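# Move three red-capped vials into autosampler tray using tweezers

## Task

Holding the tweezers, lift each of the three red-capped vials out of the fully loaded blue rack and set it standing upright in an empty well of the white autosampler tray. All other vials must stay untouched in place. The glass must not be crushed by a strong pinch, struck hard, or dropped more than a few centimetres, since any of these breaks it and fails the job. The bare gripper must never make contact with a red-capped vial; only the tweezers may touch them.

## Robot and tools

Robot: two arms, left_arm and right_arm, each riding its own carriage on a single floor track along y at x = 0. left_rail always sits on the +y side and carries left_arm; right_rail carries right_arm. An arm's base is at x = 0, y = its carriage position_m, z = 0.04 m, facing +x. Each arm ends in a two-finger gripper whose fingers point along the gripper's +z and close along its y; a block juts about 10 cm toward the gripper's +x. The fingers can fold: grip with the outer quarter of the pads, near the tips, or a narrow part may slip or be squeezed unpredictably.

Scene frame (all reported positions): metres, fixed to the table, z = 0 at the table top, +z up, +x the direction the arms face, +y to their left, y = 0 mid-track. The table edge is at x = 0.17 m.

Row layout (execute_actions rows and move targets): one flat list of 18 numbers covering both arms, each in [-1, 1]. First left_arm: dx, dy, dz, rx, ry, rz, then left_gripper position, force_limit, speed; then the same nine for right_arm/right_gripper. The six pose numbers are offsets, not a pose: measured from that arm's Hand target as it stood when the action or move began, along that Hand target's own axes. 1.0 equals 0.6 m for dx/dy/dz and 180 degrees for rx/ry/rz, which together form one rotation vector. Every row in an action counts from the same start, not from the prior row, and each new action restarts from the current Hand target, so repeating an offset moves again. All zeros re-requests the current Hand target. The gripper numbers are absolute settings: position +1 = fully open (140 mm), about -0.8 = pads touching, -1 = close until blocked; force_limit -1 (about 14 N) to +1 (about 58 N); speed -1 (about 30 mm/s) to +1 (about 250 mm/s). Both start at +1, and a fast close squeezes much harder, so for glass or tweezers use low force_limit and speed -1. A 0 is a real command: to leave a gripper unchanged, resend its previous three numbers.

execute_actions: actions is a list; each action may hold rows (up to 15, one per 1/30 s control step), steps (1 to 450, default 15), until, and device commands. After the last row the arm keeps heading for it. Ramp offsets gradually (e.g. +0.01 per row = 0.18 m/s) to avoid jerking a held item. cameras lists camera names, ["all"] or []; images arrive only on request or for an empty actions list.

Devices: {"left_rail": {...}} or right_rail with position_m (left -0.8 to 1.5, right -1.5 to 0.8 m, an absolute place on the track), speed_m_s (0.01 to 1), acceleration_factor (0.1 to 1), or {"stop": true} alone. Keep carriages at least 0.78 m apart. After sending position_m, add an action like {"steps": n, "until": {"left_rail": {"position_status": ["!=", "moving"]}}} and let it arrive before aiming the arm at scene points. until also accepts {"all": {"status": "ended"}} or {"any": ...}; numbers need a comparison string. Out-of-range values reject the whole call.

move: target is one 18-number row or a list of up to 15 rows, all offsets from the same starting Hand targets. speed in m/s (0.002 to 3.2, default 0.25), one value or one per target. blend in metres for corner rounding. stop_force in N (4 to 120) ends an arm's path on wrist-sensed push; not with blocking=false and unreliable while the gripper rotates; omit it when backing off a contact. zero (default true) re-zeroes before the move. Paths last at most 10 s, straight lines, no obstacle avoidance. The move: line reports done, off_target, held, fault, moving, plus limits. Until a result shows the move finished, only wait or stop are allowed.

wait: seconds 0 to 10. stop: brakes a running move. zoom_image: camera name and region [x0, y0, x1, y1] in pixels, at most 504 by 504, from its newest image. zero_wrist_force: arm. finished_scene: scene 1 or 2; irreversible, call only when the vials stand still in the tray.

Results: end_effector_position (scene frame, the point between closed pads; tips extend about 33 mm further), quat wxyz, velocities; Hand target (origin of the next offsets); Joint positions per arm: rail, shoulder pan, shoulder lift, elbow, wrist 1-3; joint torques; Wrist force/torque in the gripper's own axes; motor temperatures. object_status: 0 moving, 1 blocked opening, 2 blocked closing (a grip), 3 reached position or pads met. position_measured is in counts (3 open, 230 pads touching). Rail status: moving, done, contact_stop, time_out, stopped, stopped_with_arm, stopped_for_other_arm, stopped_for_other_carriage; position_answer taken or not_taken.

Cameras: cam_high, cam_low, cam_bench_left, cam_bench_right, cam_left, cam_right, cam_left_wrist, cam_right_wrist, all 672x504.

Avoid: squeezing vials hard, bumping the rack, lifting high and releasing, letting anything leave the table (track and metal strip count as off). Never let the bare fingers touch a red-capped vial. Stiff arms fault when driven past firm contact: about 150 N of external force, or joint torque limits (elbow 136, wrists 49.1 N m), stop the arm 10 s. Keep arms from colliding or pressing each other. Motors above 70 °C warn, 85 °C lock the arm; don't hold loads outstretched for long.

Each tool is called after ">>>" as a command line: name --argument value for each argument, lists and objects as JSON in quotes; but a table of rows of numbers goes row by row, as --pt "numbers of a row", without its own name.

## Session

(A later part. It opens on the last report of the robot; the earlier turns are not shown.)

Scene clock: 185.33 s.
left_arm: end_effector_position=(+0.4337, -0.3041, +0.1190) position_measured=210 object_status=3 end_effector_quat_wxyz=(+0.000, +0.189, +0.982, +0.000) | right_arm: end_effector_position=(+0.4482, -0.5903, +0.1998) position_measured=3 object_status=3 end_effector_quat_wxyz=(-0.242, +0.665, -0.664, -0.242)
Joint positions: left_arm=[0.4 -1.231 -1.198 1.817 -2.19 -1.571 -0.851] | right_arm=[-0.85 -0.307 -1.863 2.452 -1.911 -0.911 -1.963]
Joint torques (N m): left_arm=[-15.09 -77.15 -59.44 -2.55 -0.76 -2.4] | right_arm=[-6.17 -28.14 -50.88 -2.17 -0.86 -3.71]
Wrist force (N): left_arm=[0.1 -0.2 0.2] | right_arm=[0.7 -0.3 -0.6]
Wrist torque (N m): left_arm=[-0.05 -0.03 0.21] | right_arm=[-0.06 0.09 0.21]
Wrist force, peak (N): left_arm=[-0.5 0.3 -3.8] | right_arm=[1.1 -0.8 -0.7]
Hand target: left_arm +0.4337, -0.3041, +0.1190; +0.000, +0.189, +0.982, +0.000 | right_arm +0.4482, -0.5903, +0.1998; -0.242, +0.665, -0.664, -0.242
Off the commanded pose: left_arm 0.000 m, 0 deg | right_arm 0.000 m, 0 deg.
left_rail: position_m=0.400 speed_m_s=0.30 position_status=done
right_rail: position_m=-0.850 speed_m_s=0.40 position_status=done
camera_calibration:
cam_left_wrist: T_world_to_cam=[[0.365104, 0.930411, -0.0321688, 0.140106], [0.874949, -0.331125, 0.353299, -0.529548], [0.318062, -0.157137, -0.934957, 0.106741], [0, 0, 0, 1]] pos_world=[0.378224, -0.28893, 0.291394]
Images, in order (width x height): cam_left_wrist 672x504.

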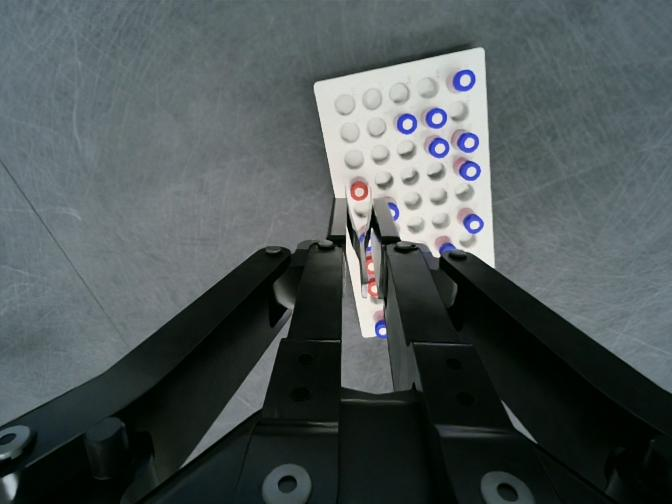

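>>> move --pt "0 0.0012 0 0 0 0 -0.64 -1 -1 0 0 0 0 0 0 1 1 1" --pt "0 0.0012 -0.04 0 0 0 -0.64 -1 -1 0 0 0 0 0 0 1 1 1" --pt "0 0.0012 -0.1183 0 0 0 -0.64 -1 -1 0 0 0 0 0 0 1 1 1" --pt "-0.1187 0.4497 -0.1183 0 0 0 -0.64 -1 -1 0 0 0 0 0 0 1 1 1" --pt "-0.1187 0.4497 0.02 0 0 0 -0.64 -1 -1 0 0 0 0 0 0 1 1 1" --speed '[0.03, 0.03, 0.1, 0.25, 0.1]' --blend '[0, 0.003, 0.02, 0.02, 0]' --cameras '["cam_right_wrist", "cam_right", "cam_left", "cam_left_wrist"]'

>>> zoom_image --camera "cam_right_wrist" --region '[220, 180, 420, 300]'

>>> zoom_image --camera "cam_right" --region '[10, 140, 140, 290]'

>>> zoom_image --camera "cam_right" --region '[250, 150, 380, 290]'

Scene clock: 190.50 s.
left_arm: end_effector_position=(+0.6000, -0.0800, +0.1072) position_measured=210 object_status=3 end_effector_quat_wxyz=(+0.000, +0.189, +0.982, +0.000) | right_arm: end_effector_position=(+0.4482, -0.5903, +0.1998) position_measured=3 object_status=3 end_effector_quat_wxyz=(-0.242, +0.665, -0.664, -0.242)
Joint positions: left_arm=[0.4 -0.903 -1.268 1.944 -2.247 -1.571 -0.524] | right_arm=[-0.85 -0.307 -1.863 2.452 -1.911 -0.911 -1.963]
Joint torques (N m): left_arm=[18.37 -57.15 -30.16 -7.98 -3.34 3.08] | right_arm=[-8.22 -26.65 -49.46 -2.08 -0.73 -3.4]
Wrist force (N): left_arm=[-0.2 0.2 0.2] | right_arm=[0.9 -0.7 -0.5]
Wrist torque (N m): left_arm=[0.02 0.05 -0.10] | right_arm=[-0.15 0.04 0.20]
Wrist force, peak (N): left_arm=[0.0 -2.0 -1.9] | right_arm=[1.0 -1.0 -0.6]
Hand target: left_arm +0.6000, -0.0800, +0.1070; +0.000, +0.189, +0.982, +0.000 | right_arm +0.4482, -0.5903, +0.1998; -0.242, +0.665, -0.664, -0.242
Off the commanded pose: left_arm 0.000 m, 0 deg | right_arm 0.000 m, 0 deg.
left_rail: position_m=0.400 speed_m_s=0.30 position_status=done
right_rail: position_m=-0.850 speed_m_s=0.40 position_status=done
move: done
camera_calibration:
cam_left_wrist: T_world_to_cam=[[0.365104, 0.930411, -0.0321688, -0.129589], [0.874949, -0.331125, 0.353299, -0.596645], [0.318062, -0.157137, -0.934957, 0.0780448], [0, 0, 0, 1]] pos_world=[0.544524, -0.0647297, 0.279594]
cam_right_wrist: T_world_to_cam=[[-0.999109, -0.0413442, -0.00848962, 0.422376], [-0.0277822, 0.492791, 0.869704, 0.126928], [-0.0317736, 0.869165, -0.4935, 0.807992], [0, 0, 0, 1]] pos_world=[0.451199, -0.747365, 0.29194]
Images, in order (width x height): cam_left 672x504, cam_right 672x504, cam_left_wrist 672x504, cam_right_wrist 672x504.

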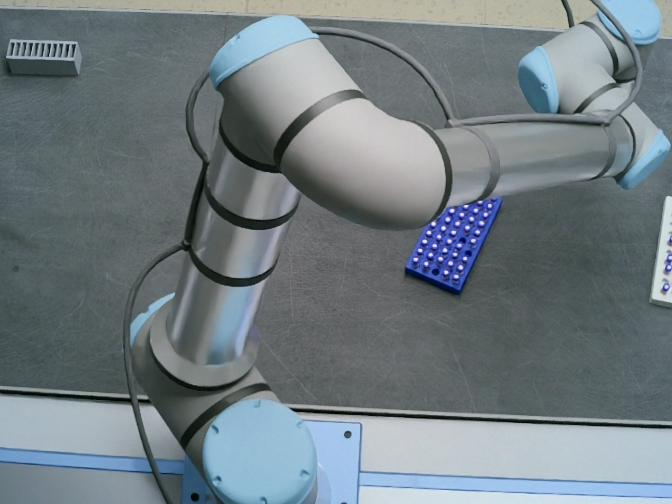

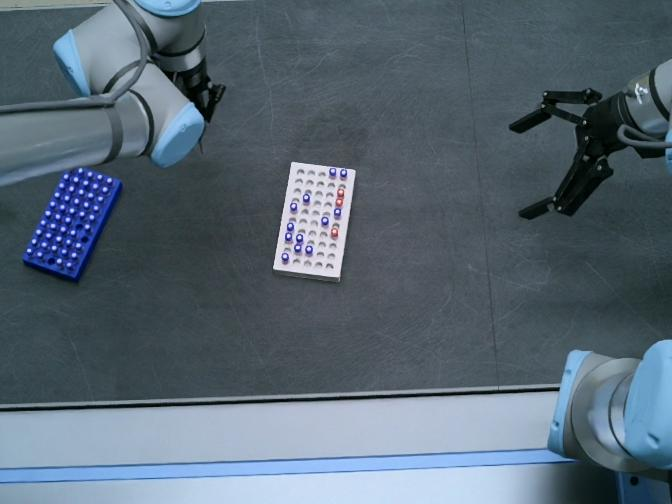

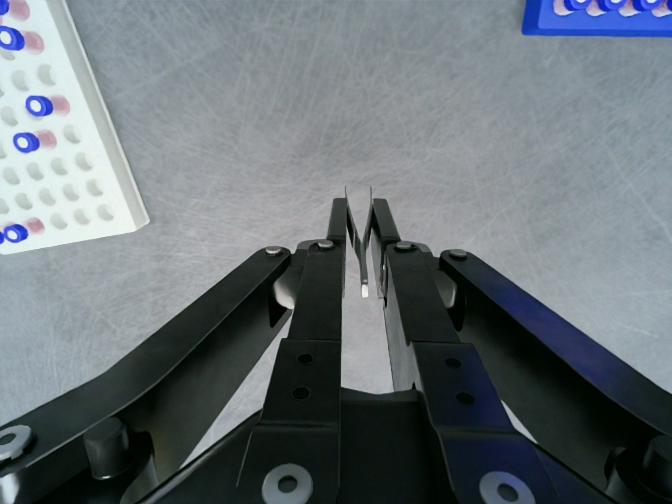

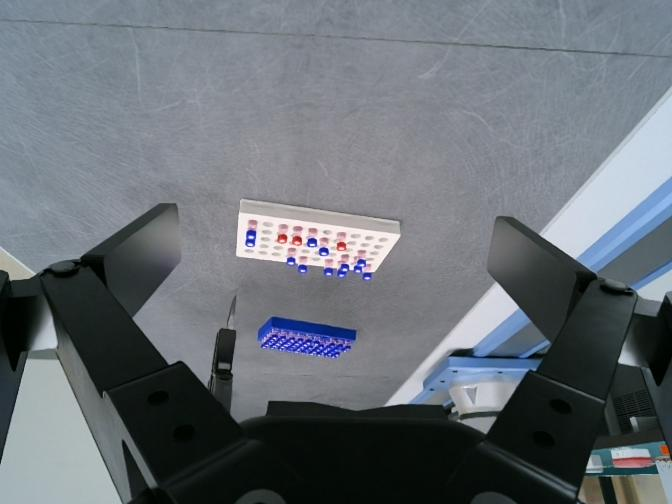

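Scaled by 2.520 from the camera's 672x504 image, which has a finer 960x720 frame.

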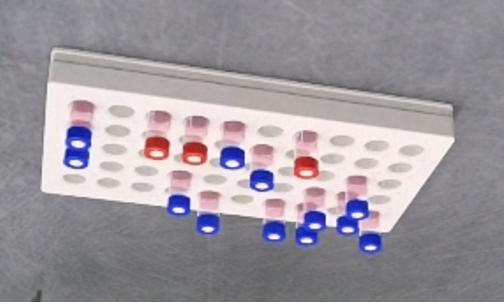

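Scaled by 3.360 from the camera's 672x504 image, which has a finer 960x720 frame.

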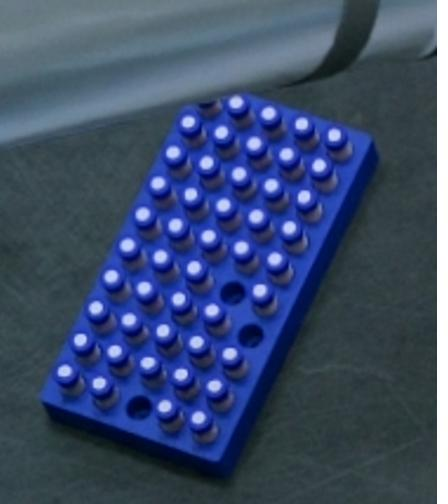

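Scaled by 3.600 from the camera's 672x504 image, which has a finer 960x720 frame.

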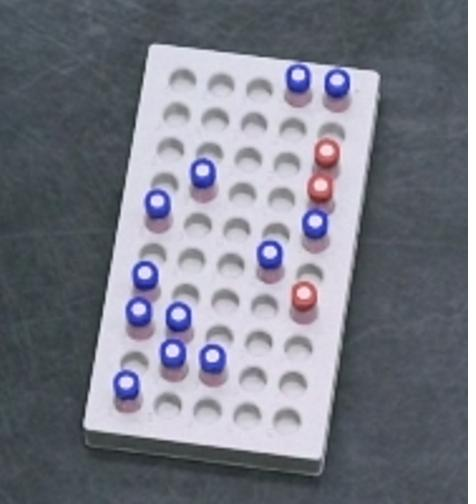

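>>> move --target '[-0.1857, 0.0742, 0.005, 0, 0, 0, -0.64, -1, -1, 0, 0, 0, 0, 0, 0, 1, 1, 1]' --speed 0.2

>>> finished_scene --scene 1

Scene clock: 192.10 s.
left_arm: end_effector_position=(+0.7198, -0.0799, +0.1041) position_measured=210 object_status=3 end_effector_quat_wxyz=(+0.000, +0.189, +0.982, +0.000) | right_arm: end_effector_position=(+0.4482, -0.5903, +0.1998) position_measured=3 object_status=3 end_effector_quat_wxyz=(-0.242, +0.665, -0.664, -0.242)
Joint positions: left_arm=[0.4 -0.791 -1.131 1.747 -2.187 -1.571 -0.411] | right_arm=[-0.85 -0.307 -1.863 2.452 -1.911 -0.911 -1.963]
Joint torques (N m): left_arm=[18.65 -59.57 -58.82 -2.38 -3.66 3.29] | right_arm=[-8.59 -26.71 -50.8 -1.81 -0.66 -3.43]
Wrist force (N): left_arm=[-0.2 -0.5 0.5] | right_arm=[1.0 -0.7 -0.7]
Wrist torque (N m): left_arm=[-0.10 0.06 -0.11] | right_arm=[-0.15 0.03 0.20]
Wrist force, peak (N): left_arm=[1.7 -0.3 0.7] | right_arm=[1.0 -1.0 -0.6]
Hand target: left_arm +0.7199, -0.0799, +0.1041; +0.000, +0.189, +0.982, +0.000 | right_arm +0.4482, -0.5903, +0.1998; -0.242, +0.665, -0.664, -0.242
Off the commanded pose: left_arm 0.000 m, 0 deg | right_arm 0.000 m, 0 deg.
left_rail: position_m=0.400 speed_m_s=0.30 position_status=done
right_rail: position_m=-0.850 speed_m_s=0.40 position_status=done
move: done

The scene is finished: the task was done.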